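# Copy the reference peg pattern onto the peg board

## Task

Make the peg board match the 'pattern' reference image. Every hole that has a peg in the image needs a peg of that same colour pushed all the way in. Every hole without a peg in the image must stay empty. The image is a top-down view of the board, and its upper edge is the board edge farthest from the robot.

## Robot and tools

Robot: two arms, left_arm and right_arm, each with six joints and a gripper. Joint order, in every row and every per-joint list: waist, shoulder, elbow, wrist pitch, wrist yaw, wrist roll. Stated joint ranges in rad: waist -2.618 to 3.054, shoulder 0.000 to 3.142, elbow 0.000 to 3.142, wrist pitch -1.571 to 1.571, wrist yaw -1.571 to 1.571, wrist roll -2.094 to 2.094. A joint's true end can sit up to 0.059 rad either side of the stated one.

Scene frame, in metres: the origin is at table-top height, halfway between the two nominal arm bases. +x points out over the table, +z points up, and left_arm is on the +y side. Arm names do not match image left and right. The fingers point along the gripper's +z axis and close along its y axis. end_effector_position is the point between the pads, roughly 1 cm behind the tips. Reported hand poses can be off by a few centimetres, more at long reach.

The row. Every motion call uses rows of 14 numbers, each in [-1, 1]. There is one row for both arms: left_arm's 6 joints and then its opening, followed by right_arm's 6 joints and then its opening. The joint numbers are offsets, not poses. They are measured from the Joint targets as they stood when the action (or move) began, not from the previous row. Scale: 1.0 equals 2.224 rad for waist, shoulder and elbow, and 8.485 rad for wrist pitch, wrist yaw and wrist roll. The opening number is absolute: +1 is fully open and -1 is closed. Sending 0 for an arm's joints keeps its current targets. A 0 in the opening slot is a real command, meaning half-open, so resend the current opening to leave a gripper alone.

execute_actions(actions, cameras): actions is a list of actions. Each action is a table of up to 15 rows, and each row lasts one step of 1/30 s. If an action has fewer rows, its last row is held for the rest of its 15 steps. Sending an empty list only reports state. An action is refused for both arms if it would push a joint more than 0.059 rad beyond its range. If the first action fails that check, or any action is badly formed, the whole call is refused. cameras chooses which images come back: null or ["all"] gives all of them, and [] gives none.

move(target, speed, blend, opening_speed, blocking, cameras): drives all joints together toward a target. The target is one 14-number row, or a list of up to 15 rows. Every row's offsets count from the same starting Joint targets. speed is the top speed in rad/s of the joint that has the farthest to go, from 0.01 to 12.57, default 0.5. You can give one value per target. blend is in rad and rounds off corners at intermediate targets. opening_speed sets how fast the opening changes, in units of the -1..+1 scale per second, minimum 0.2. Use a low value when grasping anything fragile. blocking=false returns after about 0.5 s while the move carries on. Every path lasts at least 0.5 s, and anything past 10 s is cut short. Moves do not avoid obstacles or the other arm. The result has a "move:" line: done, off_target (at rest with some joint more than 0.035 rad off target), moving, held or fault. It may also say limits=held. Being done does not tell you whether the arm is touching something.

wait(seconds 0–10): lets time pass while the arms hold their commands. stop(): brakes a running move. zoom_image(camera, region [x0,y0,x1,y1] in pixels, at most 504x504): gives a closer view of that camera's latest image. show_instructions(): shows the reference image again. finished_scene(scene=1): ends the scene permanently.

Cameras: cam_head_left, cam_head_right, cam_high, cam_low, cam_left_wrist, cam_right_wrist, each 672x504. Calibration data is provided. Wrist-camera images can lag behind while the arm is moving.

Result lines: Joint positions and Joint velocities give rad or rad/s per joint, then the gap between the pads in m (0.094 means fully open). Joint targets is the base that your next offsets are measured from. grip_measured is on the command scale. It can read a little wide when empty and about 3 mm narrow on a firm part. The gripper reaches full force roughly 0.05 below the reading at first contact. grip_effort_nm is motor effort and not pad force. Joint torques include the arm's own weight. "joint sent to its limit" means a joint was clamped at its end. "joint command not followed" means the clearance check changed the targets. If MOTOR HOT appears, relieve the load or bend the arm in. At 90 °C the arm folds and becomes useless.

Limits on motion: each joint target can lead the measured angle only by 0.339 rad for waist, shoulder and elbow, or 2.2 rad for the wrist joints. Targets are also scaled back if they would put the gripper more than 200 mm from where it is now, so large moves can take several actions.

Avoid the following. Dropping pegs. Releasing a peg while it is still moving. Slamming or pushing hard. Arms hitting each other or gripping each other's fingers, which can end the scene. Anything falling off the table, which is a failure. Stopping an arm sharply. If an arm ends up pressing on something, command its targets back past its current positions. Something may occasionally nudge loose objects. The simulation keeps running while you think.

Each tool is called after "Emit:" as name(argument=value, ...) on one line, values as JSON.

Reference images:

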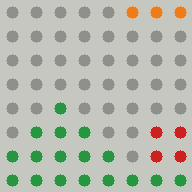

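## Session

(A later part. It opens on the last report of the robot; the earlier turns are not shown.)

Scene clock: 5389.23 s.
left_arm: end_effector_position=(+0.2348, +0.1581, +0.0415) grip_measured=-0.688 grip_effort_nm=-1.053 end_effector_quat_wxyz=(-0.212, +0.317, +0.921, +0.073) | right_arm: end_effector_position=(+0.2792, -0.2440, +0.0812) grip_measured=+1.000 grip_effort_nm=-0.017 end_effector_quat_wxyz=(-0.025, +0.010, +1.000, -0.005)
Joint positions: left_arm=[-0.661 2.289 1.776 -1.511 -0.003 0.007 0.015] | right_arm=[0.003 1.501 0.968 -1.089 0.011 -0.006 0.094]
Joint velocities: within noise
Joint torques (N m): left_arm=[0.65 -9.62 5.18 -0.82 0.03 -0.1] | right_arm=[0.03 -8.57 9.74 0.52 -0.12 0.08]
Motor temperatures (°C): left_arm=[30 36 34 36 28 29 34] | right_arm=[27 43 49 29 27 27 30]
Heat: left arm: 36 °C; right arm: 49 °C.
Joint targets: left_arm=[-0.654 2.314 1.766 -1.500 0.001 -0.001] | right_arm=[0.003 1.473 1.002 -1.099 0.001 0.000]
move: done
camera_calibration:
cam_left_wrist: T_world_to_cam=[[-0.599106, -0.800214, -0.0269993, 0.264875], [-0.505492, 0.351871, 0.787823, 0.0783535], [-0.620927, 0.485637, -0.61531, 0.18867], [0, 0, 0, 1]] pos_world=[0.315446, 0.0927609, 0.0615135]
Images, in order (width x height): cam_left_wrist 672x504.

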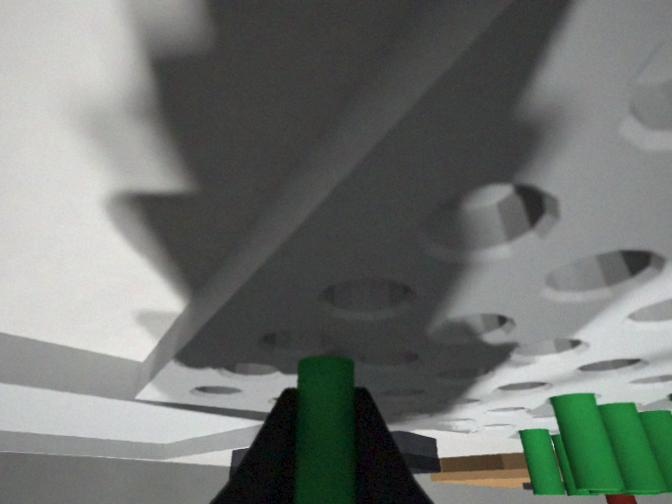

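Emit:
move(target=[[0,-0.018,0,0,0,0,-0.9,0,0,0,0,0,0,1],[0,-0.018,-0.0103,0,0,0,-0.9,0,0,0,0,0,0,1],[0,-0.0015,-0.0103,0,0,0,-0.9,0,0,0,0,0,0,1]], speed=0.2, cameras=["cam_left_wrist"])

Scene clock: 5403.97 s.
left_arm: end_effector_position=(+0.2301, +0.1618, +0.0389) grip_measured=-0.688 grip_effort_nm=-1.038 end_effector_quat_wxyz=(-0.222, +0.316, +0.919, +0.076) | right_arm: end_effector_position=(+0.2792, -0.2440, +0.0812) grip_measured=+1.000 grip_effort_nm=-0.017 end_effector_quat_wxyz=(-0.025, +0.010, +1.000, -0.005)
Joint positions: left_arm=[-0.661 2.289 1.756 -1.511 -0.003 0.007 0.015] | right_arm=[0.003 1.501 0.968 -1.089 0.011 -0.006 0.094]
Joint velocities: within noise
Joint torques (N m): left_arm=[0.47 -9.95 4.74 -0.84 0.01 -0.11] | right_arm=[0.03 -8.58 9.74 0.52 -0.12 0.07]
Motor temperatures (°C): left_arm=[30 37 34 35 28 29 34] | right_arm=[27 43 49 29 27 27 30]
Heat: left arm: 37 °C; right arm: 49 °C.
Joint targets: left_arm=[-0.654 2.311 1.743 -1.500 0.001 0.000] | right_arm=[0.003 1.473 1.002 -1.099 0.001 0.000]
move: done
camera_calibration:
cam_left_wrist: T_world_to_cam=[[-0.599542, -0.799879, -0.0272712, 0.26495], [-0.492588, 0.34193, 0.800276, 0.0749067], [-0.630799, 0.493232, -0.599011, 0.182771], [0, 0, 0, 1]] pos_world=[0.311038, 0.0961667, 0.0567611]
Images, in order (width x height): cam_left_wrist 672x504.

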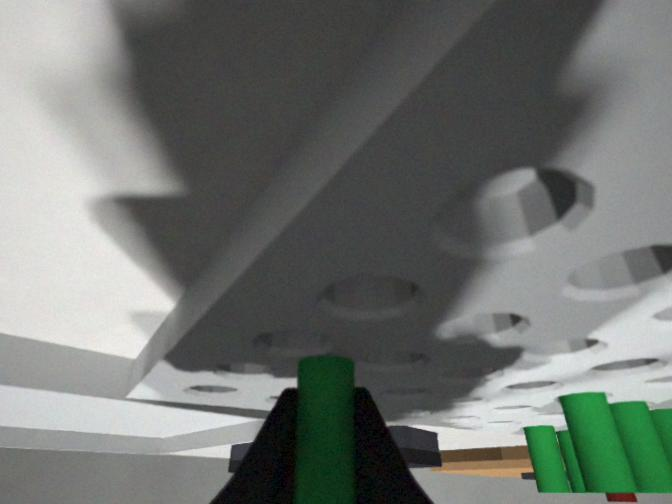

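Emit:
move(target=[0,0,0,0,0,0,-0.4,0,0,0,0,0,0,1], opening_speed=0.7, cameras=[])

Emit:
move(target=[[0,-0.0234,0.0459,-0.005,0,0,-0.4,0,0,0,0,0,0,1],[0,-0.1142,0.028,0,0,0,-0.3,0,0,0,0,0,0,1],[0,-0.2477,-0.179,0.0451,0,0,-0.2,0,0,0,0,0,0,1]], speed=[0.3,0.6,0.6], cameras=["cam_left_wrist"])

Scene clock: 5432.40 s.
left_arm: end_effector_position=(+0.2301, +0.1618, +0.0389) grip_measured=-0.401 grip_effort_nm=0.056 end_effector_quat_wxyz=(-0.222, +0.316, +0.919, +0.076) | right_arm: end_effector_position=(+0.2792, -0.2440, +0.0812) grip_measured=+1.000 grip_effort_nm=-0.012 end_effector_quat_wxyz=(-0.025, +0.010, +1.000, -0.005)
Joint positions: left_arm=[-0.661 2.289 1.756 -1.511 -0.003 0.007 0.028] | right_arm=[0.003 1.501 0.968 -1.089 0.011 -0.006 0.094]
Joint velocities: within noise
Joint torques (N m): left_arm=[0.64 -9.91 4.72 -0.86 0.04 -0.11] | right_arm=[0.03 -8.55 9.74 0.52 -0.12 0.08]
Motor temperatures (°C): left_arm=[30 38 33 34 28 29 34] | right_arm=[27 43 49 29 27 27 30]
Heat: left arm: 38 °C; right arm: 49 °C.
Joint targets: left_arm=[-0.654 2.311 1.743 -1.500 0.001 -0.001] | right_arm=[0.003 1.473 1.002 -1.099 0.001 0.000]
move: done
No camera images: "cameras" was empty.

Scene clock: 5436.27 s.
left_arm: end_effector_position=(+0.2324, +0.1600, +0.0931) grip_measured=-0.202 grip_effort_nm=0.056 end_effector_quat_wxyz=(-0.002, +0.325, +0.946, +0.002) | right_arm: end_effector_position=(+0.2792, -0.2440, +0.0812) grip_measured=+1.000 grip_effort_nm=-0.017 end_effector_quat_wxyz=(-0.025, +0.010, +1.000, -0.005)
Joint positions: left_arm=[-0.661 1.795 1.357 -1.138 -0.003 0.007 0.038] | right_arm=[0.003 1.501 0.968 -1.089 0.011 -0.006 0.094]
Joint velocities: within noise
Joint torques (N m): left_arm=[0.58 -11.69 5.78 0.2 0.04 -0.1] | right_arm=[0.03 -8.57 9.76 0.52 -0.12 0.08]
Motor temperatures (°C): left_arm=[30 39 34 34 28 29 34] | right_arm=[27 43 49 29 27 27 30]
Heat: left arm: 39 °C; right arm: 49 °C.
Joint targets: left_arm=[-0.654 1.760 1.345 -1.117 0.001 -0.001] | right_arm=[0.003 1.473 1.002 -1.099 0.001 0.000]
move: done
camera_calibration:
cam_left_wrist: T_world_to_cam=[[-0.590514, -0.806808, -0.0188053, 0.264559], [-0.72794, 0.522439, 0.444029, 0.0922723], [-0.348421, 0.275894, -0.895815, 0.214391], [0, 0, 0, 1]] pos_world=[0.298093, 0.106093, 0.156058]
Images, in order (width x height): cam_left_wrist 672x504.

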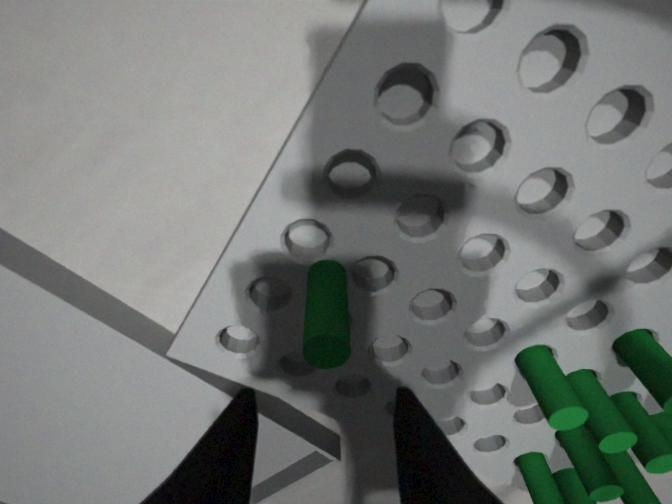

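Emit:
move(target=[0,0.0513,-0.0513,0.0205,0,0,-0.2,0,0,0,0,0,0,1], speed=0.4, cameras=[])

Emit:
move(target=[0,0,0,0,0,0,-0.9,0,0,0,0,0,0,1], opening_speed=1.2, cameras=["cam_left_wrist"])

Emit:
move(target=[[0,-0.0468,0.0737,-0.0243,0,0,-0.9,0,0,0,0,0,0,1],[-0.2095,-0.1587,-0.0582,-0.02,0,0,-0.9,0,0,0,0,0,0,1]], speed=[0.4,0.6], cameras=["cam_left_wrist"])

Scene clock: 5454.93 s.
left_arm: end_effector_position=(+0.2326, +0.1598, +0.0437) grip_measured=-0.202 grip_effort_nm=0.061 end_effector_quat_wxyz=(-0.008, +0.325, +0.946, +0.004) | right_arm: end_effector_position=(+0.2792, -0.2440, +0.0812) grip_measured=+1.000 grip_effort_nm=-0.017 end_effector_quat_wxyz=(-0.025, +0.010, +1.000, -0.005)
Joint positions: left_arm=[-0.661 1.862 1.237 -0.965 -0.003 0.007 0.038] | right_arm=[0.003 1.501 0.968 -1.089 0.011 -0.006 0.094]
Joint velocities: within noise
Joint torques (N m): left_arm=[0.5 -7.71 5.94 0.17 0.03 -0.13] | right_arm=[0.02 -8.58 9.74 0.52 -0.12 0.07]
Motor temperatures (°C): left_arm=[30 39 34 33 28 29 33] | right_arm=[27 43 49 29 27 27 30]
Heat: left arm: 39 °C; right arm: 49 °C.
Joint targets: left_arm=[-0.654 1.874 1.231 -0.944 0.001 -0.001] | right_arm=[0.003 1.473 1.002 -1.099 0.001 0.000]
move: done
No camera images: "cameras" was empty.

Scene clock: 5455.73 s.
left_arm: end_effector_position=(+0.2327, +0.1598, +0.0437) grip_measured=-0.695 grip_effort_nm=-1.043 end_effector_quat_wxyz=(-0.008, +0.325, +0.946, +0.004) | right_arm: end_effector_position=(+0.2792, -0.2440, +0.0812) grip_measured=+1.000 grip_effort_nm=-0.022 end_effector_quat_wxyz=(-0.025, +0.010, +1.000, -0.005)
Joint positions: left_arm=[-0.661 1.862 1.237 -0.964 -0.003 0.006 0.014] | right_arm=[0.003 1.501 0.968 -1.089 0.011 -0.006 0.094]
Joint velocities: within noise
Joint torques (N m): left_arm=[0.72 -7.64 6.04 0.17 0.02 -0.09] | right_arm=[0.03 -8.57 9.74 0.52 -0.11 0.08]
Motor temperatures (°C): left_arm=[30 39 34 33 28 29 33] | right_arm=[27 43 49 29 27 27 30]
Heat: left arm: 39 °C; right arm: 49 °C.
Joint targets: left_arm=[-0.654 1.874 1.231 -0.944 0.001 -0.001] | right_arm=[0.003 1.473 1.002 -1.099 0.001 0.000]
move: done
camera_calibration:
cam_left_wrist: T_world_to_cam=[[-0.590399, -0.806885, -0.0191326, 0.263583], [-0.723521, 0.518598, 0.455602, 0.113597], [-0.357696, 0.28283, -0.889978, 0.171009], [0, 0, 0, 1]] pos_world=[0.298978, 0.105404, 0.105483]
Images, in order (width x height): cam_left_wrist 672x504.

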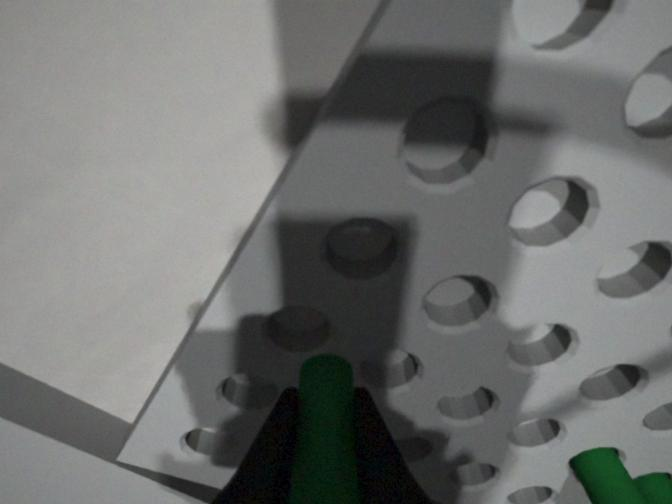

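Scene clock: 5457.50 s.
left_arm: end_effector_position=(+0.0918, +0.1196, +0.1005) grip_measured=-0.695 grip_effort_nm=-1.038 end_effector_quat_wxyz=(+0.006, +0.531, +0.847, -0.003) | right_arm: end_effector_position=(+0.2792, -0.2440, +0.0812) grip_measured=+1.000 grip_effort_nm=-0.012 end_effector_quat_wxyz=(-0.025, +0.010, +1.000, -0.005)
Joint positions: left_arm=[-1.121 1.549 1.114 -1.123 -0.001 0.005 0.014] | right_arm=[0.003 1.501 0.968 -1.089 0.011 -0.006 0.094]
Joint velocities: within noise
Joint torques (N m): left_arm=[-0.06 -8.66 5.89 0.12 -0.01 -0.1] | right_arm=[0.02 -8.57 9.74 0.52 -0.12 0.08]
Motor temperatures (°C): left_arm=[30 39 34 33 28 29 33] | right_arm=[27 43 49 29 27 27 30]
Heat: left arm: 39 °C; right arm: 49 °C.
Joint targets: left_arm=[-1.120 1.521 1.101 -1.113 0.001 -0.001] | right_arm=[0.003 1.473 1.002 -1.099 0.001 0.000]
move: done
camera_calibration:
cam_left_wrist: T_world_to_cam=[[-0.886198, -0.463013, -0.0164896, 0.134867], [-0.424782, 0.797787, 0.427897, -0.0513584], [-0.184967, 0.386206, -0.903677, 0.155725], [0, 0, 0, 1]] pos_world=[0.126506, 0.0432761, 0.164925]
Images, in order (width x height): cam_left_wrist 672x504.

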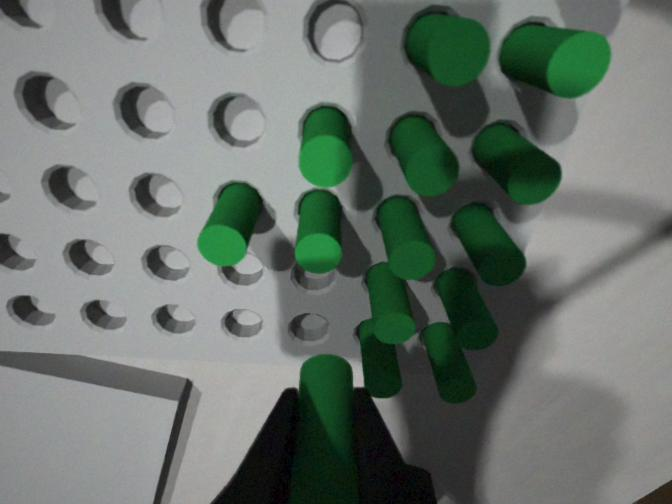

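Emit:
move(target=[0.0072,0.0301,-0.031,0.0106,0,0,-0.9,0,0,0,0,0,0,1], speed=0.4, cameras=["cam_left_wrist"])

Scene clock: 5469.27 s.
left_arm: end_effector_position=(+0.0926, +0.1243, +0.0762) grip_measured=-0.695 grip_effort_nm=-1.038 end_effector_quat_wxyz=(-0.003, +0.527, +0.850, +0.002) | right_arm: end_effector_position=(+0.2792, -0.2440, +0.0812) grip_measured=+1.000 grip_effort_nm=-0.012 end_effector_quat_wxyz=(-0.025, +0.010, +1.000, -0.005)
Joint positions: left_arm=[-1.11 1.577 1.042 -1.044 -0.001 0.005 0.014] | right_arm=[0.003 1.501 0.968 -1.089 0.011 -0.006 0.094]
Joint velocities: within noise
Joint torques (N m): left_arm=[0.32 -5.23 5.91 0.21 0.02 -0.09] | right_arm=[0.02 -8.57 9.74 0.51 -0.12 0.08]
Motor temperatures (°C): left_arm=[30 37 34 33 28 29 34] | right_arm=[27 43 49 29 27 27 30]
Heat: left arm: 37 °C; right arm: 49 °C.
Joint targets: left_arm=[-1.104 1.588 1.032 -1.023 0.001 -0.001] | right_arm=[0.003 1.473 1.002 -1.099 0.001 0.000]
move: done
camera_calibration:
cam_left_wrist: T_world_to_cam=[[-0.881354, -0.472152, -0.0169803, 0.138049], [-0.429214, 0.785146, 0.446454, -0.0438195], [-0.197462, 0.400772, -0.894645, 0.130729], [0, 0, 0, 1]] pos_world=[0.128676, 0.0471922, 0.138864]
Images, in order (width x height): cam_left_wrist 672x504.

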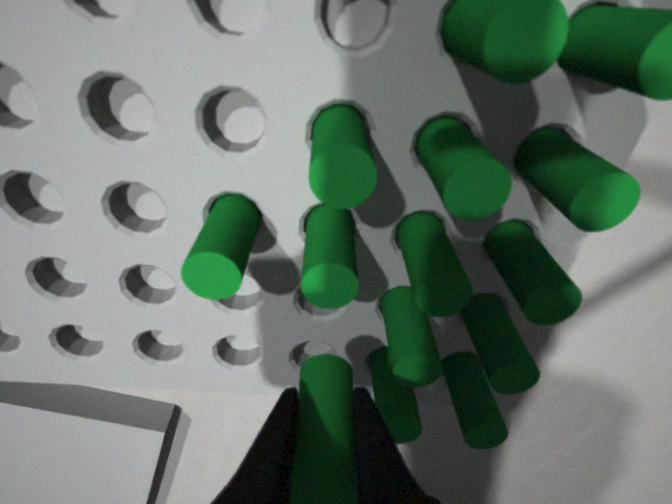

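Emit:
move(target=[0.0027,0.0193,-0.0378,0.0146,0,0,-0.9,0,0,0,0,0,0,1], speed=0.3, cameras=["cam_left_wrist"])

Emit:
zoom_image(camera="cam_left_wrist", region=[220, 180, 440, 400])

Scene clock: 5477.83 s.
left_arm: end_effector_position=(+0.0936, +0.1255, +0.0463) grip_measured=-0.695 grip_effort_nm=-1.048 end_effector_quat_wxyz=(-0.004, +0.524, +0.852, +0.003) | right_arm: end_effector_position=(+0.2792, -0.2440, +0.0812) grip_measured=+1.000 grip_effort_nm=-0.017 end_effector_quat_wxyz=(-0.025, +0.010, +1.000, -0.005)
Joint positions: left_arm=[-1.104 1.618 0.958 -0.92 -0.001 0.005 0.014] | right_arm=[0.003 1.501 0.968 -1.089 0.011 -0.006 0.094]
Joint velocities: within noise
Joint torques (N m): left_arm=[0.43 -5.2 5.72 0.2 0.03 -0.1] | right_arm=[0.03 -8.57 9.74 0.52 -0.12 0.08]
Motor temperatures (°C): left_arm=[30 36 34 33 28 29 34] | right_arm=[27 43 49 29 27 27 30]
Heat: left arm: 36 °C; right arm: 49 °C.
Joint targets: left_arm=[-1.098 1.631 0.948 -0.899 0.001 -0.001] | right_arm=[0.003 1.473 1.002 -1.099 0.001 0.000]
move: done
camera_calibration:
cam_left_wrist: T_world_to_cam=[[-0.878612, -0.477232, -0.0170647, 0.139449], [-0.433379, 0.781848, 0.448215, -0.0302076], [-0.20056, 0.401202, -0.893763, 0.103885], [0, 0, 0, 1]] pos_world=[0.130266, 0.0484887, 0.108767]
Images, in order (width x height): cam_left_wrist 672x504.

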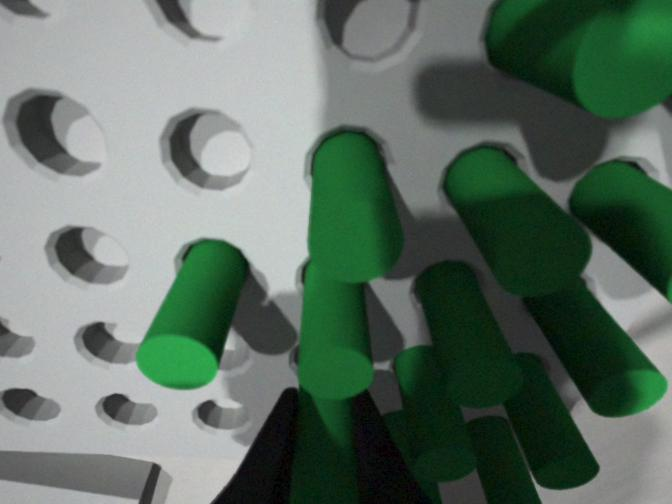

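Scaled by 2.291 from the camera's 672x504 image, which has a finer 960x720 frame.

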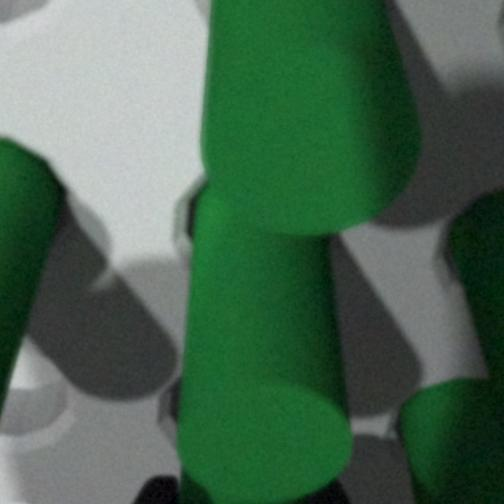

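Emit:
move(target=[[0.0018,0.004,-0.0049,0.0024,0,0,-0.9,0,0,0,0,0,0,1],[0.0018,0.009,-0.0126,0.0057,0,0,-0.9,0,0,0,0,0,0,1]], speed=0.1, cameras=["cam_left_wrist"])

Scene clock: 5499.20 s.
left_arm: end_effector_position=(+0.0949, +0.1254, +0.0359) grip_measured=-0.695 grip_effort_nm=-1.038 end_effector_quat_wxyz=(-0.003, +0.522, +0.853, +0.002) | right_arm: end_effector_position=(+0.2792, -0.2440, +0.0812) grip_measured=+1.000 grip_effort_nm=-0.022 end_effector_quat_wxyz=(-0.025, +0.010, +1.000, -0.005)
Joint positions: left_arm=[-1.1 1.636 0.932 -0.873 -0.001 0.005 0.014] | right_arm=[0.003 1.501 0.968 -1.089 0.011 -0.006 0.094]
Joint velocities: within noise
Joint torques (N m): left_arm=[0.44 -5.11 5.3 0.23 0.02 -0.07] | right_arm=[0.03 -8.55 9.74 0.52 -0.11 0.08]
Motor temperatures (°C): left_arm=[30 35 34 33 28 29 34] | right_arm=[27 43 49 29 27 27 30]
Heat: left arm: 35 °C; right arm: 49 °C.
Joint targets: left_arm=[-1.094 1.651 0.920 -0.851 0.001 -0.001] | right_arm=[0.003 1.473 1.002 -1.099 0.001 0.000]
move: done
camera_calibration:
cam_left_wrist: T_world_to_cam=[[-0.876623, -0.480877, -0.0169926, 0.140639], [-0.437147, 0.781153, 0.445761, -0.0244863], [-0.201082, 0.398192, -0.894991, 0.0953724], [0, 0, 0, 1]] pos_world=[0.131761, 0.048781, 0.0986623]
Images, in order (width x height): cam_left_wrist 672x504.

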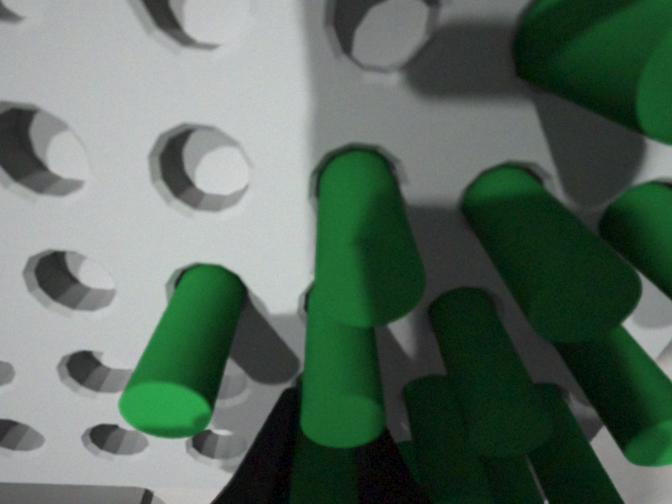

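Emit:
move(target=[[0.0018,0.014,-0.0130,0.0057,0,0,-0.9,0,0,0,0,0,0,1]], speed=0.1, cameras=[])

Emit:
zoom_image(camera="cam_left_wrist", region=[220, 180, 440, 400])

Scene clock: 5510.53 s.
left_arm: end_effector_position=(+0.0953, +0.1257, +0.0310) grip_measured=-0.695 grip_effort_nm=-1.048 end_effector_quat_wxyz=(-0.003, +0.522, +0.853, +0.003) | right_arm: end_effector_position=(+0.2792, -0.2440, +0.0812) grip_measured=+1.000 grip_effort_nm=-0.017 end_effector_quat_wxyz=(-0.025, +0.010, +1.000, -0.005)
Joint positions: left_arm=[-1.098 1.646 0.921 -0.854 -0.001 0.005 0.014] | right_arm=[0.003 1.501 0.968 -1.089 0.011 -0.006 0.094]
Joint velocities: within noise
Joint torques (N m): left_arm=[0.59 -3.29 3.79 0.53 -0.01 -0.08] | right_arm=[0.02 -8.55 9.76 0.52 -0.12 0.07]
Motor temperatures (°C): left_arm=[30 35 34 33 28 29 34] | right_arm=[27 43 49 29 27 27 30]
Heat: left arm: 35 °C; right arm: 49 °C.
Joint targets: left_arm=[-1.090 1.682 0.891 -0.803 0.001 -0.001] | right_arm=[0.003 1.473 1.002 -1.099 0.001 0.000]
move: off_target (left_arm); left_arm: the wrist pitch is farthest, 0.051 rad from its target
No camera images: "cameras" was empty.

Scaled by 2.291 from the camera's 672x504 image, which has a finer 960x720 frame.

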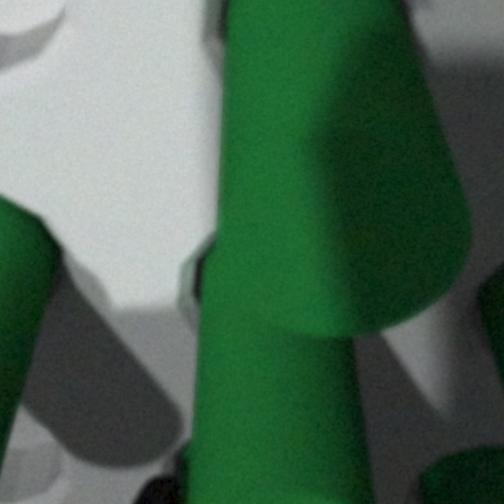

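Emit:
move(target=[0,0,0,0,0,0,-0.5,0,0,0,0,0,0,1], opening_speed=0.8, cameras=[])

Emit:
move(target=[[0,-0.0414,0.04,-0.015,0,0,-0.5,0,0,0,0,0,0,1],[0,-0.0598,0.0728,-0.0269,0,0,-0.5,0,0,0,0,0,0,1],[0,-0.076,0.1246,-0.0448,0,0,-0.5,0,0,0,0,0,0,1],[0.5688,-0.076,0.1246,-0.0448,0,0,-0.5,0,0,0,0,0,0,1]], speed=[0.2,0.4,0.6,1], cameras=["cam_low","cam_head_left","cam_left_wrist","cam_right_wrist","cam_head_right","cam_high"])

Emit:
zoom_image(camera="cam_low", region=[390, 235, 450, 275])

Emit:
zoom_image(camera="cam_head_left", region=[140, 220, 320, 390])

Emit:
zoom_image(camera="cam_head_right", region=[0, 100, 504, 504])

Scene clock: 5520.70 s.
left_arm: end_effector_position=(+0.0938, +0.1239, +0.0294) grip_measured=-0.502 grip_effort_nm=0.085 end_effector_quat_wxyz=(-0.005, +0.521, +0.853, -0.003) | right_arm: end_effector_position=(+0.2792, -0.2440, +0.0812) grip_measured=+1.000 grip_effort_nm=-0.017 end_effector_quat_wxyz=(-0.025, +0.010, +1.000, -0.005)
Joint positions: left_arm=[-1.098 1.65 0.917 -0.843 0.011 0.005 0.023] | right_arm=[0.003 1.501 0.968 -1.089 0.011 -0.006 0.094]
Joint velocities: within noise
Joint torques (N m): left_arm=[0.65 -3.71 4.03 0.42 -0.08 -0.08] | right_arm=[0.05 -8.55 9.74 0.52 -0.12 0.08]
Motor temperatures (°C): left_arm=[30 34 33 33 28 29 35] | right_arm=[27 43 49 29 27 27 30]
Heat: left arm: 35 °C; right arm: 49 °C.
Joint targets: left_arm=[-1.090 1.682 0.891 -0.803 0.001 0.000] | right_arm=[0.003 1.473 1.002 -1.099 0.001 0.000]
move: off_target (left_arm); left_arm: the wrist pitch is farthest, 0.040 rad from its target
No camera images: "cameras" was empty.

Scene clock: 5523.87 s.
left_arm: end_effector_position=(+0.2325, +0.4043, +0.1124) grip_measured=-0.501 grip_effort_nm=0.066 end_effector_quat_wxyz=(+0.007, -0.088, +0.996, -0.001) | right_arm: end_effector_position=(+0.2792, -0.2440, +0.0812) grip_measured=+1.000 grip_effort_nm=-0.012 end_effector_quat_wxyz=(-0.025, +0.010, +1.000, -0.005)
Joint positions: left_arm=[0.174 1.533 1.146 -1.171 0.003 0.005 0.023] | right_arm=[0.003 1.501 0.968 -1.089 0.011 -0.006 0.094]
Joint velocities: within noise
Joint torques (N m): left_arm=[-0.01 -7.82 9.16 -0.11 -0.02 -0.11] | right_arm=[0.03 -8.54 9.76 0.52 -0.11 0.08]
Motor temperatures (°C): left_arm=[30 34 34 33 28 29 34] | right_arm=[27 43 49 29 27 27 30]
Heat: left arm: 34 °C; right arm: 49 °C.
Joint targets: left_arm=[0.175 1.513 1.168 -1.183 0.001 0.000] | right_arm=[0.003 1.473 1.002 -1.099 0.001 0.000]
move: done
camera_calibration:
cam_left_wrist: T_world_to_cam=[[0.204727, -0.978733, -0.0130166, 0.346044], [-0.883599, -0.190516, 0.427735, 0.282454], [-0.421118, -0.0760672, -0.903811, 0.324334], [0, 0, 0, 1]] pos_world=[0.315315, 0.417167, 0.176825]
cam_right_wrist: T_world_to_cam=[[0.00544968, -0.999633, 0.0265225, -0.250887], [-0.85473, 0.0091103, 0.518993, 0.241576], [-0.519044, -0.0254979, -0.854367, 0.304685], [0, 0, 0, 1]] pos_world=[0.365994, -0.245227, 0.141591]

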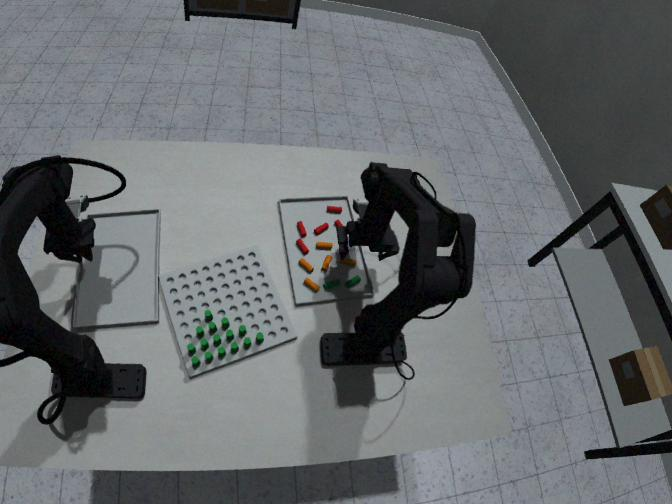

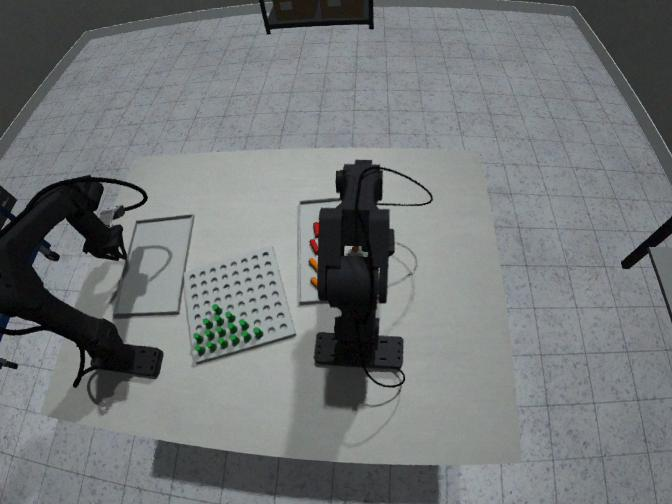

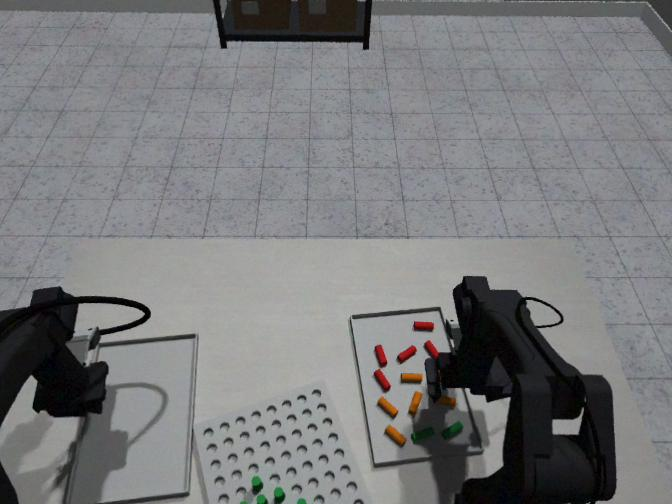

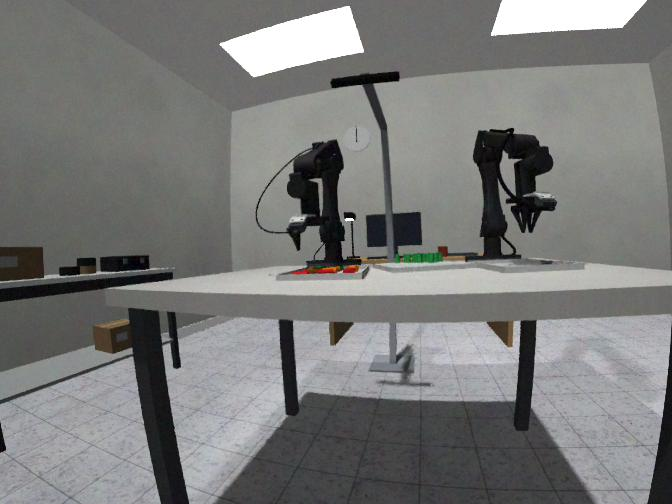

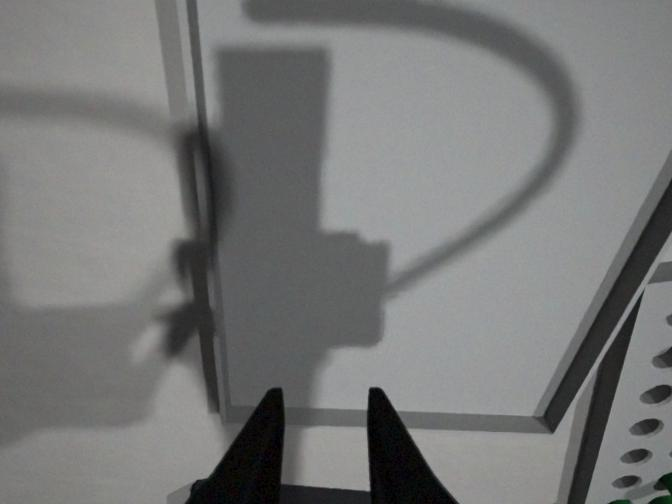

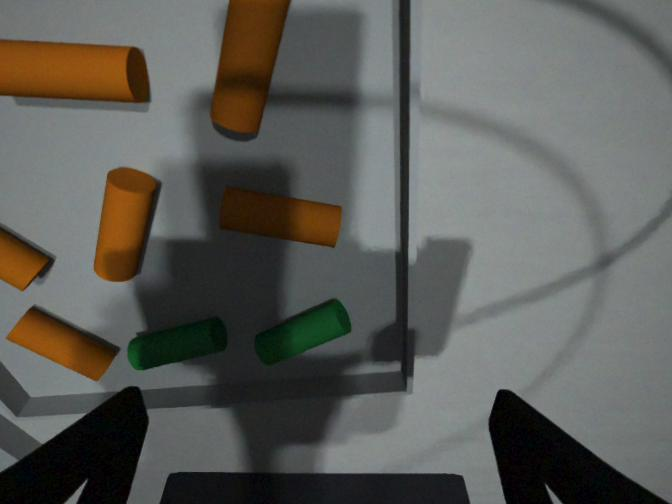

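Scaled by 8.400 from the camera's 672x504 image, which has a finer 960x720 frame.

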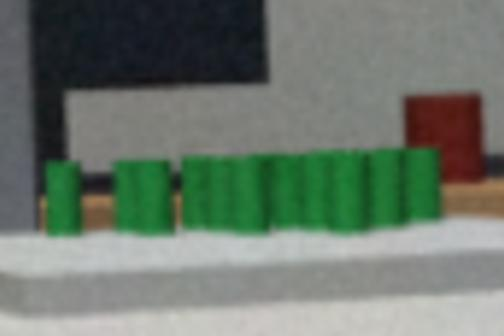

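Scaled by 2.800 from the camera's 672x504 image, which has a finer 960x720 frame.

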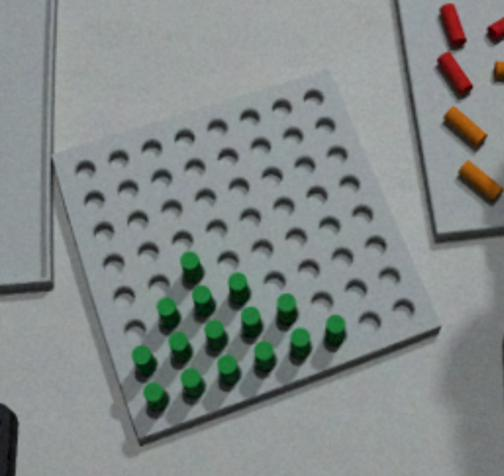

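Scaled by 1.000.

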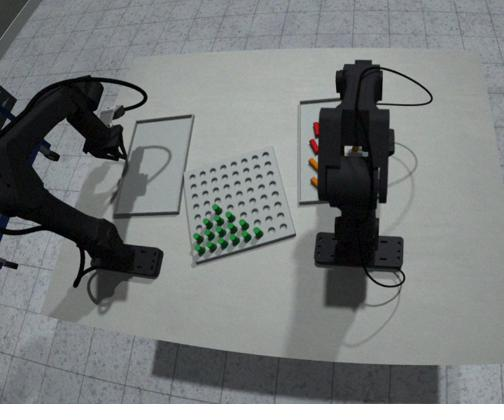

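Emit:
move(target=[0,0,0,0,0,0,-0.5,0.0135,-0.0679,-0.0881,0.0097,0,0.1424,0], speed=0.8, cameras=["cam_right_wrist"])

Scene clock: 5610.73 s.
left_arm: end_effector_position=(+0.2323, +0.4042, +0.1124) grip_measured=-0.501 grip_effort_nm=0.061 end_effector_quat_wxyz=(+0.006, -0.088, +0.996, -0.001) | right_arm: end_effector_position=(+0.2590, -0.2371, +0.0765) grip_measured=+0.003 grip_effort_nm=-0.149 end_effector_quat_wxyz=(+0.011, +0.567, +0.824, +0.007)
Joint positions: left_arm=[0.174 1.533 1.146 -1.172 0.003 0.005 0.023] | right_arm=[0.025 1.347 0.821 -1.018 0.001 1.201 0.047]
Joint velocities: within noise
Joint torques (N m): left_arm=[-0.06 -7.77 9.29 -0.11 0 -0.05] | right_arm=[0.81 -6.74 5.14 0.79 -0.03 0.09]
Motor temperatures (°C): left_arm=[30 34 35 32 28 29 33] | right_arm=[27 43 48 29 27 27 30]
Heat: left arm: 35 °C; right arm: 48 °C.
Joint targets: left_arm=[0.175 1.513 1.168 -1.183 0.001 0.000] | right_arm=[0.033 1.322 0.806 -1.017 0.001 1.208]
move: done
camera_calibration:
cam_right_wrist: T_world_to_cam=[[-0.92476, -0.380484, -0.0071354, 0.146447], [-0.339976, 0.817592, 0.464715, 0.28925], [-0.170983, 0.432176, -0.885432, 0.311212], [0, 0, 0, 1]] pos_world=[0.286978, -0.315266, 0.142183]
Images, in order (width x height): cam_right_wrist 672x504.

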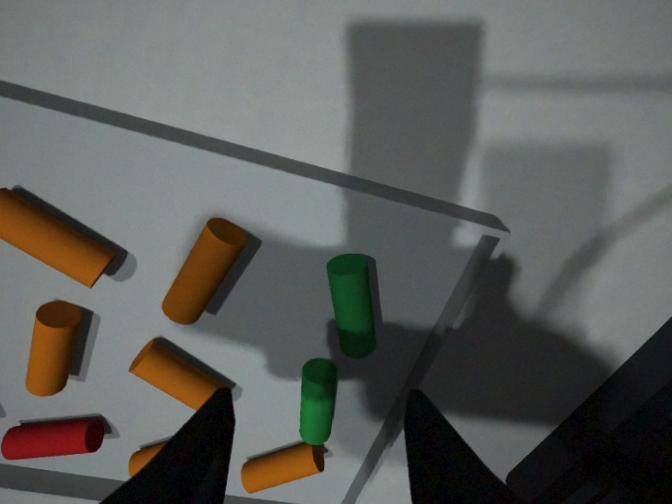

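Emit:
move(target=[0,0,0,0,0,0,-0.5,0.0031,0.031,-0.0486,0.0157,0,-0.008,-0.2], speed=0.5, cameras=["cam_right_wrist"])

Scene clock: 5638.13 s.
left_arm: end_effector_position=(+0.2323, +0.4042, +0.1124) grip_measured=-0.501 grip_effort_nm=0.066 end_effector_quat_wxyz=(+0.006, -0.088, +0.996, -0.001) | right_arm: end_effector_position=(+0.2514, -0.2355, +0.0432) grip_measured=-0.198 grip_effort_nm=-0.144 end_effector_quat_wxyz=(+0.004, +0.541, +0.841, +0.003)
Joint positions: left_arm=[0.174 1.533 1.146 -1.172 0.003 0.005 0.023] | right_arm=[0.032 1.386 0.71 -0.885 0 1.146 0.038]
Joint velocities: within noise
Joint torques (N m): left_arm=[-0.05 -7.84 9.18 -0.09 -0.05 -0.07] | right_arm=[0.81 -3.85 5.09 0.77 -0.02 -0.05]
Motor temperatures (°C): left_arm=[30 34 35 32 28 29 32] | right_arm=[27 44 47 29 27 27 30]
Heat: left arm: 35 °C; right arm: 47 °C.
Joint targets: left_arm=[0.175 1.513 1.168 -1.183 0.001 0.000] | right_arm=[0.040 1.391 0.698 -0.884 0.000 1.141]
move: done
camera_calibration:
cam_right_wrist: T_world_to_cam=[[-0.899805, -0.436206, 0.00869653, 0.119761], [-0.381169, 0.795661, 0.47078, 0.305857], [-0.212276, 0.420295, -0.882208, 0.287151], [0, 0, 0, 1]] pos_world=[0.2853, -0.311807, 0.108294]
Images, in order (width x height): cam_right_wrist 672x504.

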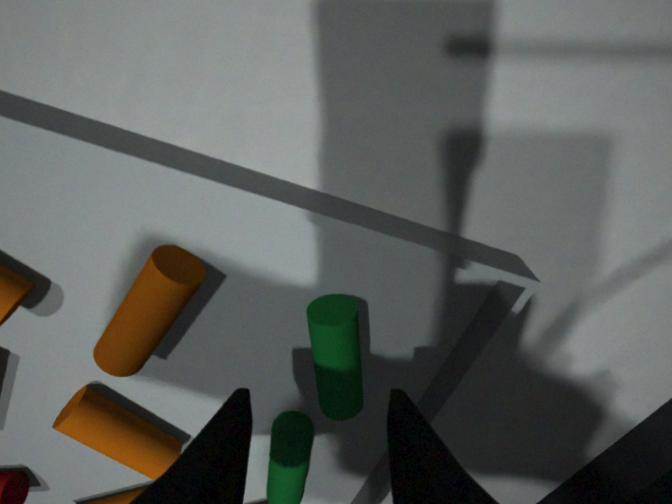

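Emit:
move(target=[0,0,0,0,0,0,-0.5,-0.0166,0.0135,-0.0193,0.0086,0,-0.0093,-0.3], speed=0.4, cameras=["cam_right_wrist"])

Scene clock: 5672.07 s.
left_arm: end_effector_position=(+0.2323, +0.4042, +0.1124) grip_measured=-0.501 grip_effort_nm=0.066 end_effector_quat_wxyz=(+0.006, -0.088, +0.996, -0.001) | right_arm: end_effector_position=(+0.2515, -0.2398, +0.0290) grip_measured=-0.297 grip_effort_nm=-0.144 end_effector_quat_wxyz=(+0.006, +0.517, +0.856, +0.003)
Joint positions: left_arm=[0.174 1.533 1.146 -1.172 0.003 0.005 0.023] | right_arm=[0.011 1.413 0.669 -0.813 0 1.068 0.033]
Joint velocities: within noise
Joint torques (N m): left_arm=[0.06 -7.92 9.21 -0.11 -0.04 -0.07] | right_arm=[-0.69 -3.74 4.74 0.79 -0.02 -0.04]
Motor temperatures (°C): left_arm=[30 34 35 31 28 29 32] | right_arm=[27 43 46 29 27 27 30]
Heat: left arm: 35 °C; right arm: 46 °C.
Joint targets: left_arm=[0.175 1.513 1.168 -1.183 0.001 0.000] | right_arm=[0.003 1.421 0.655 -0.811 0.000 1.062]
move: done
camera_calibration:
cam_right_wrist: T_world_to_cam=[[-0.873451, -0.486876, 0.00589223, 0.0994438], [-0.427615, 0.772814, 0.468939, 0.322209], [-0.232868, 0.407076, -0.883211, 0.278496], [0, 0, 0, 1]] pos_world=[0.289494, -0.31396, 0.0942884]
Images, in order (width x height): cam_right_wrist 672x504.

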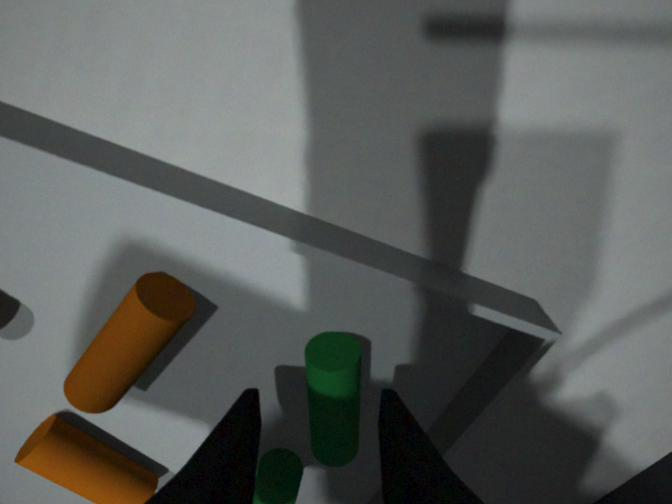

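Emit:
move(target=[0,0,0,0,0,0,-0.5,-0.003,0.0099,-0.0076,0.0029,0,0,-0.3], speed=0.2, cameras=["cam_right_wrist"])

Emit:
move(target=[0,0,0,0,0,0,-0.5,0,0,0,0,0,0,-0.9], opening_speed=1, cameras=["cam_right_wrist"])

Scene clock: 5694.63 s.
left_arm: end_effector_position=(+0.2323, +0.4042, +0.1124) grip_measured=-0.501 grip_effort_nm=0.066 end_effector_quat_wxyz=(+0.006, -0.088, +0.996, -0.001) | right_arm: end_effector_position=(+0.2490, -0.2410, +0.0215) grip_measured=-0.297 grip_effort_nm=-0.144 end_effector_quat_wxyz=(+0.000, +0.519, +0.855, +0.000)
Joint positions: left_arm=[0.174 1.533 1.146 -1.172 0.003 0.005 0.023] | right_arm=[0.004 1.435 0.652 -0.788 0 1.067 0.033]
Joint velocities: within noise
Joint torques (N m): left_arm=[-0.09 -7.83 9.07 -0.1 -0.02 -0.06] | right_arm=[-0.75 -3.74 4.56 0.75 -0.02 -0.03]
Motor temperatures (°C): left_arm=[30 34 35 31 28 29 32] | right_arm=[27 42 46 29 27 27 30]
Heat: left arm: 35 °C; right arm: 46 °C.
Joint targets: left_arm=[0.175 1.513 1.168 -1.183 0.001 0.000] | right_arm=[-0.004 1.443 0.638 -0.786 0.000 1.062]
move: done
camera_calibration:
cam_right_wrist: T_world_to_cam=[[-0.876053, -0.4819, 0.0174162, 0.098242], [-0.416913, 0.775072, 0.474813, 0.323381], [-0.242311, 0.408701, -0.879914, 0.274413], [0, 0, 0, 1]] pos_world=[0.28738, -0.315453, 0.0862031]
Images, in order (width x height): cam_right_wrist 672x504.

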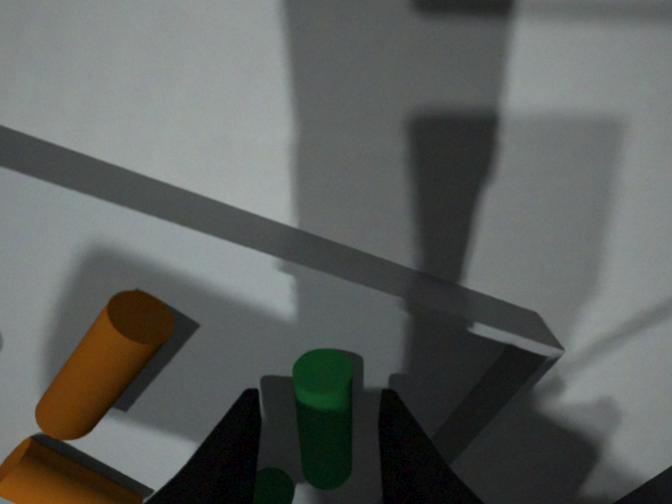

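Scene clock: 5695.43 s.
left_arm: end_effector_position=(+0.2323, +0.4042, +0.1124) grip_measured=-0.501 grip_effort_nm=0.071 end_effector_quat_wxyz=(+0.006, -0.088, +0.996, -0.001) | right_arm: end_effector_position=(+0.2491, -0.2410, +0.0215) grip_measured=-0.726 grip_effort_nm=-1.048 end_effector_quat_wxyz=(+0.000, +0.519, +0.855, +0.000)
Joint positions: left_arm=[0.174 1.533 1.146 -1.172 0.003 0.005 0.023] | right_arm=[0.004 1.435 0.652 -0.788 0 1.067 0.013]
Joint velocities: within noise
Joint torques (N m): left_arm=[0.13 -7.79 9.21 -0.09 -0.03 -0.08] | right_arm=[-0.75 -3.74 4.57 0.75 -0.02 -0.03]
Motor temperatures (°C): left_arm=[30 34 35 31 28 29 32] | right_arm=[27 42 46 29 27 27 30]
Heat: left arm: 35 °C; right arm: 46 °C.
Joint targets: left_arm=[0.175 1.513 1.168 -1.183 0.001 0.000] | right_arm=[-0.004 1.443 0.638 -0.786 0.000 1.062]
move: done
camera_calibration:
cam_right_wrist: T_world_to_cam=[[-0.875878, -0.482228, 0.0171679, 0.0982447], [-0.417343, 0.774926, 0.474673, 0.323435], [-0.242204, 0.40859, -0.879995, 0.274337], [0, 0, 0, 1]] pos_world=[0.28748, -0.315354, 0.0862027]
Images, in order (width x height): cam_right_wrist 672x504.

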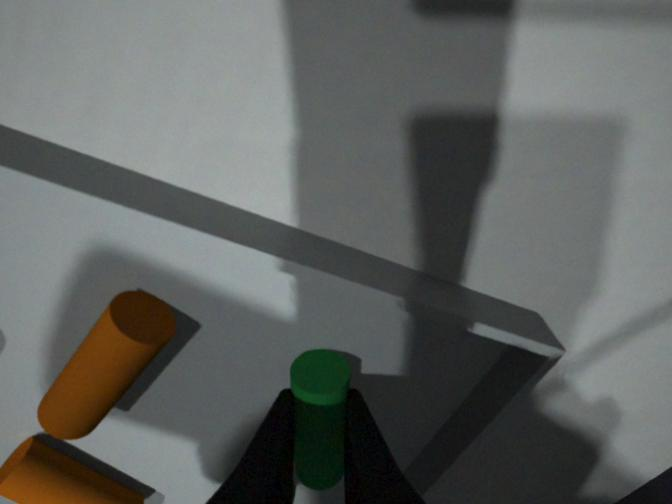

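Emit:
move(target=[[0,0,0,0,0,0,-0.5,0,-0.0508,0.0863,-0.0276,0,0,-0.9],[0,0,0,0,0,0,-0.5,-0.2113,0.4224,0.6857,-0.0674,0,-0.1252,-0.9],[0,0,0,0,0,0,-0.5,-0.2113,0.4173,0.5863,-0.041,0,-0.1252,-0.9]], speed=[0.4,1.2,0.6], cameras=["cam_right_wrist","cam_head_right"])

Scene clock: 5720.97 s.
left_arm: end_effector_position=(+0.2323, +0.4042, +0.1124) grip_measured=-0.501 grip_effort_nm=0.056 end_effector_quat_wxyz=(+0.006, -0.088, +0.996, -0.001) | right_arm: end_effector_position=(+0.4513, -0.4600, +0.0293) grip_measured=-0.726 grip_effort_nm=-1.043 end_effector_quat_wxyz=(+0.005, +0.254, +0.967, -0.001)
Joint positions: left_arm=[0.174 1.533 1.146 -1.172 0.003 0.005 0.023] | right_arm=[-0.48 2.371 1.952 -1.142 -0.002 0.006 0.013]
Joint velocities: within noise
Joint torques (N m): left_arm=[0.02 -7.72 9.2 -0.11 -0.03 -0.07] | right_arm=[0.59 -15.1 5.7 0.82 0 -0.05]
Motor temperatures (°C): left_arm=[30 34 35 31 28 29 32] | right_arm=[27 42 46 29 27 27 32]
Heat: left arm: 35 °C; right arm: 46 °C.
Joint targets: left_arm=[0.175 1.513 1.168 -1.183 0.001 0.000] | right_arm=[-0.474 2.371 1.943 -1.134 0.001 -0.001]
move: done
camera_calibration:
cam_right_wrist: T_world_to_cam=[[-0.471006, -0.881982, 0.0161294, -0.196934], [-0.777064, 0.423492, 0.465646, 0.574816], [-0.417522, 0.206789, -0.884824, 0.406239], [0, 0, 0, 1]] pos_world=[0.523526, -0.501128, 0.0949651]
Images, in order (width x height): cam_head_right 672x504, cam_right_wrist 672x504.

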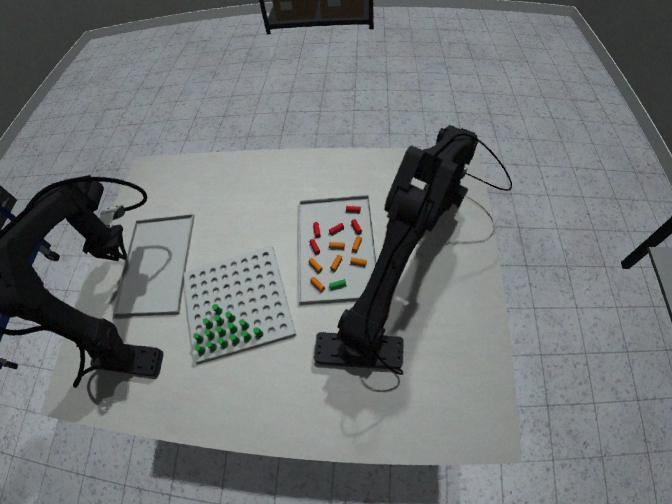

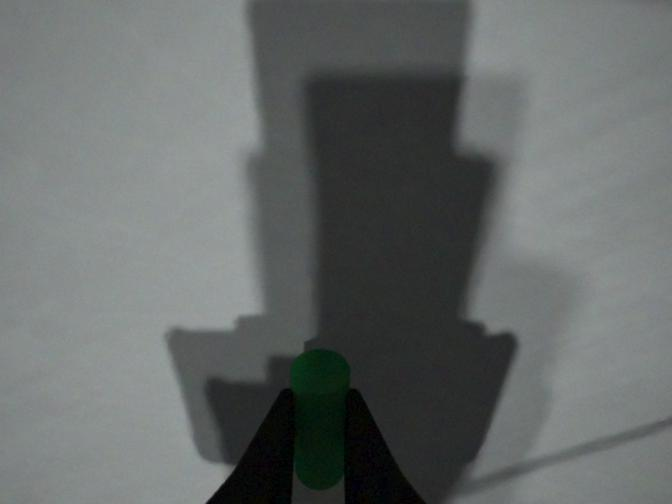

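Emit:
move(target=[0,0,0,0,0,0,-0.5,0,0.0139,-0.0193,0.007,0,0,-0.9], speed=0.2, cameras=["cam_right_wrist"])

Scene clock: 5727.53 s.
left_arm: end_effector_position=(+0.2323, +0.4042, +0.1124) grip_measured=-0.501 grip_effort_nm=0.066 end_effector_quat_wxyz=(+0.006, -0.088, +0.996, -0.001) | right_arm: end_effector_position=(+0.4526, -0.4607, +0.0203) grip_measured=-0.726 grip_effort_nm=-1.048 end_effector_quat_wxyz=(+0.010, +0.254, +0.967, -0.002)
Joint positions: left_arm=[0.174 1.533 1.146 -1.172 0.003 0.005 0.023] | right_arm=[-0.48 2.374 1.922 -1.098 -0.002 0.005 0.013]
Joint velocities: within noise
Joint torques (N m): left_arm=[0.1 -7.84 9.25 -0.11 0 -0.13] | right_arm=[0.59 -12.52 4.53 1.03 0.01 -0.04]
Motor temperatures (°C): left_arm=[30 34 35 31 28 29 32] | right_arm=[27 44 47 29 27 27 32]
Heat: left arm: 35 °C; right arm: 47 °C.
Joint targets: left_arm=[0.175 1.513 1.168 -1.183 0.001 0.000] | right_arm=[-0.474 2.402 1.900 -1.075 0.001 -0.001]
move: done
camera_calibration:
cam_right_wrist: T_world_to_cam=[[-0.470788, -0.882097, 0.0162573, -0.196968], [-0.78124, 0.425379, 0.456856, 0.583165], [-0.409907, 0.202381, -0.889392, 0.393469], [0, 0, 0, 1]] pos_world=[0.524148, -0.501441, 0.086728]
Images, in order (width x height): cam_right_wrist 672x504.

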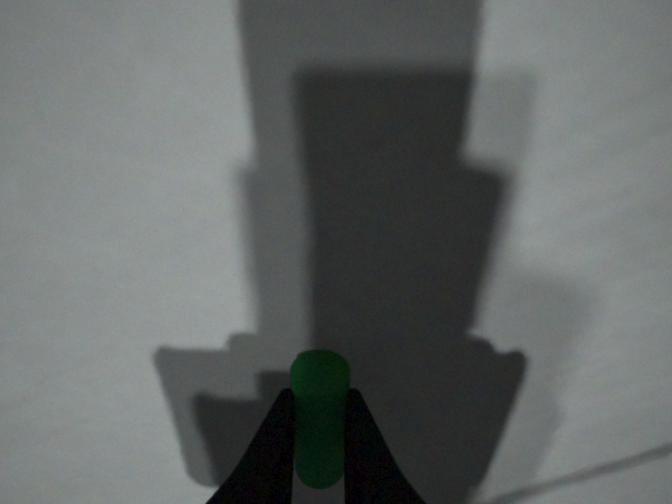

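Emit:
move(target=[0,0,0,0,0,0,-0.5,0,0,0,0,0,0,-0.4], opening_speed=1, cameras=[])

Emit:
move(target=[[0,0,0,0,0,0,-0.5,0,-0.031,0.1183,-0.0334,0,0,-0.4],[0,0,0,0,0,0,-0.5,0,-0.2032,-0.1799,0.0913,0,0,-0.4],[0,0,0,0,0,0,-0.5,0,-0.2914,-0.5841,0.2105,0,0,-0.4]], speed=[0.5,1.4,1.2], blend=[0,0.15,0], cameras=["cam_right_wrist"])

Scene clock: 5744.03 s.
left_arm: end_effector_position=(+0.2323, +0.4042, +0.1124) grip_measured=-0.501 grip_effort_nm=0.051 end_effector_quat_wxyz=(+0.006, -0.088, +0.996, -0.001) | right_arm: end_effector_position=(+0.4525, -0.4607, +0.0137) grip_measured=-0.402 grip_effort_nm=0.115 end_effector_quat_wxyz=(+0.008, +0.254, +0.967, -0.001)
Joint positions: left_arm=[0.174 1.533 1.146 -1.172 0.003 0.005 0.023] | right_arm=[-0.48 2.384 1.913 -1.083 -0.002 0.005 0.028]
Joint velocities: within noise
Joint torques (N m): left_arm=[0.03 -7.92 9.16 -0.1 -0.01 -0.08] | right_arm=[0.59 -13.48 5.33 0.83 0 -0.04]
Motor temperatures (°C): left_arm=[30 34 36 31 28 29 32] | right_arm=[27 48 45 29 27 27 32]
Heat: left arm: 36 °C; right arm: 48 °C.
Joint targets: left_arm=[0.175 1.513 1.168 -1.183 0.001 0.000] | right_arm=[-0.474 2.403 1.900 -1.075 0.001 -0.001]
move: done
No camera images: "cameras" was empty.

Scene clock: 5747.27 s.
left_arm: end_effector_position=(+0.2323, +0.4042, +0.1124) grip_measured=-0.501 grip_effort_nm=0.061 end_effector_quat_wxyz=(+0.006, -0.088, +0.996, -0.001) | right_arm: end_effector_position=(+0.4386, -0.4529, +0.0757) grip_measured=-0.402 grip_effort_nm=0.115 end_effector_quat_wxyz=(+0.499, +0.218, +0.829, -0.128)
Joint positions: left_arm=[0.174 1.533 1.146 -1.172 0.003 0.005 0.023] | right_arm=[-0.48 1.79 0.61 0.69 -0.002 0.005 0.028]
Joint velocities: within noise
Joint torques (N m): left_arm=[0.01 -7.75 9.24 -0.08 0 -0.07] | right_arm=[0.61 -11.97 4.86 2.54 0 -0.05]
Motor temperatures (°C): left_arm=[30 34 36 31 28 29 32] | right_arm=[27 49 46 30 27 27 32]
Heat: left arm: 36 °C; right arm: 49 °C.
Joint targets: left_arm=[0.175 1.513 1.168 -1.183 0.001 0.000] | right_arm=[-0.474 1.754 0.600 0.711 0.001 -0.001]
move: done
camera_calibration:
cam_right_wrist: T_world_to_cam=[[-0.491559, -0.870507, 0.0242351, -0.183851], [-0.731836, 0.397851, -0.553291, 0.586006], [0.472001, -0.289711, -0.832636, -0.178534], [0, 0, 0, 1]] pos_world=[0.422755, -0.44491, 0.180034]
Images, in order (width x height): cam_right_wrist 672x504.

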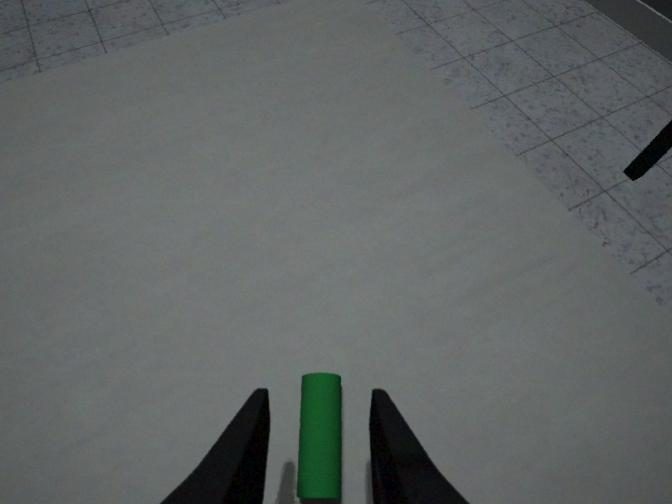

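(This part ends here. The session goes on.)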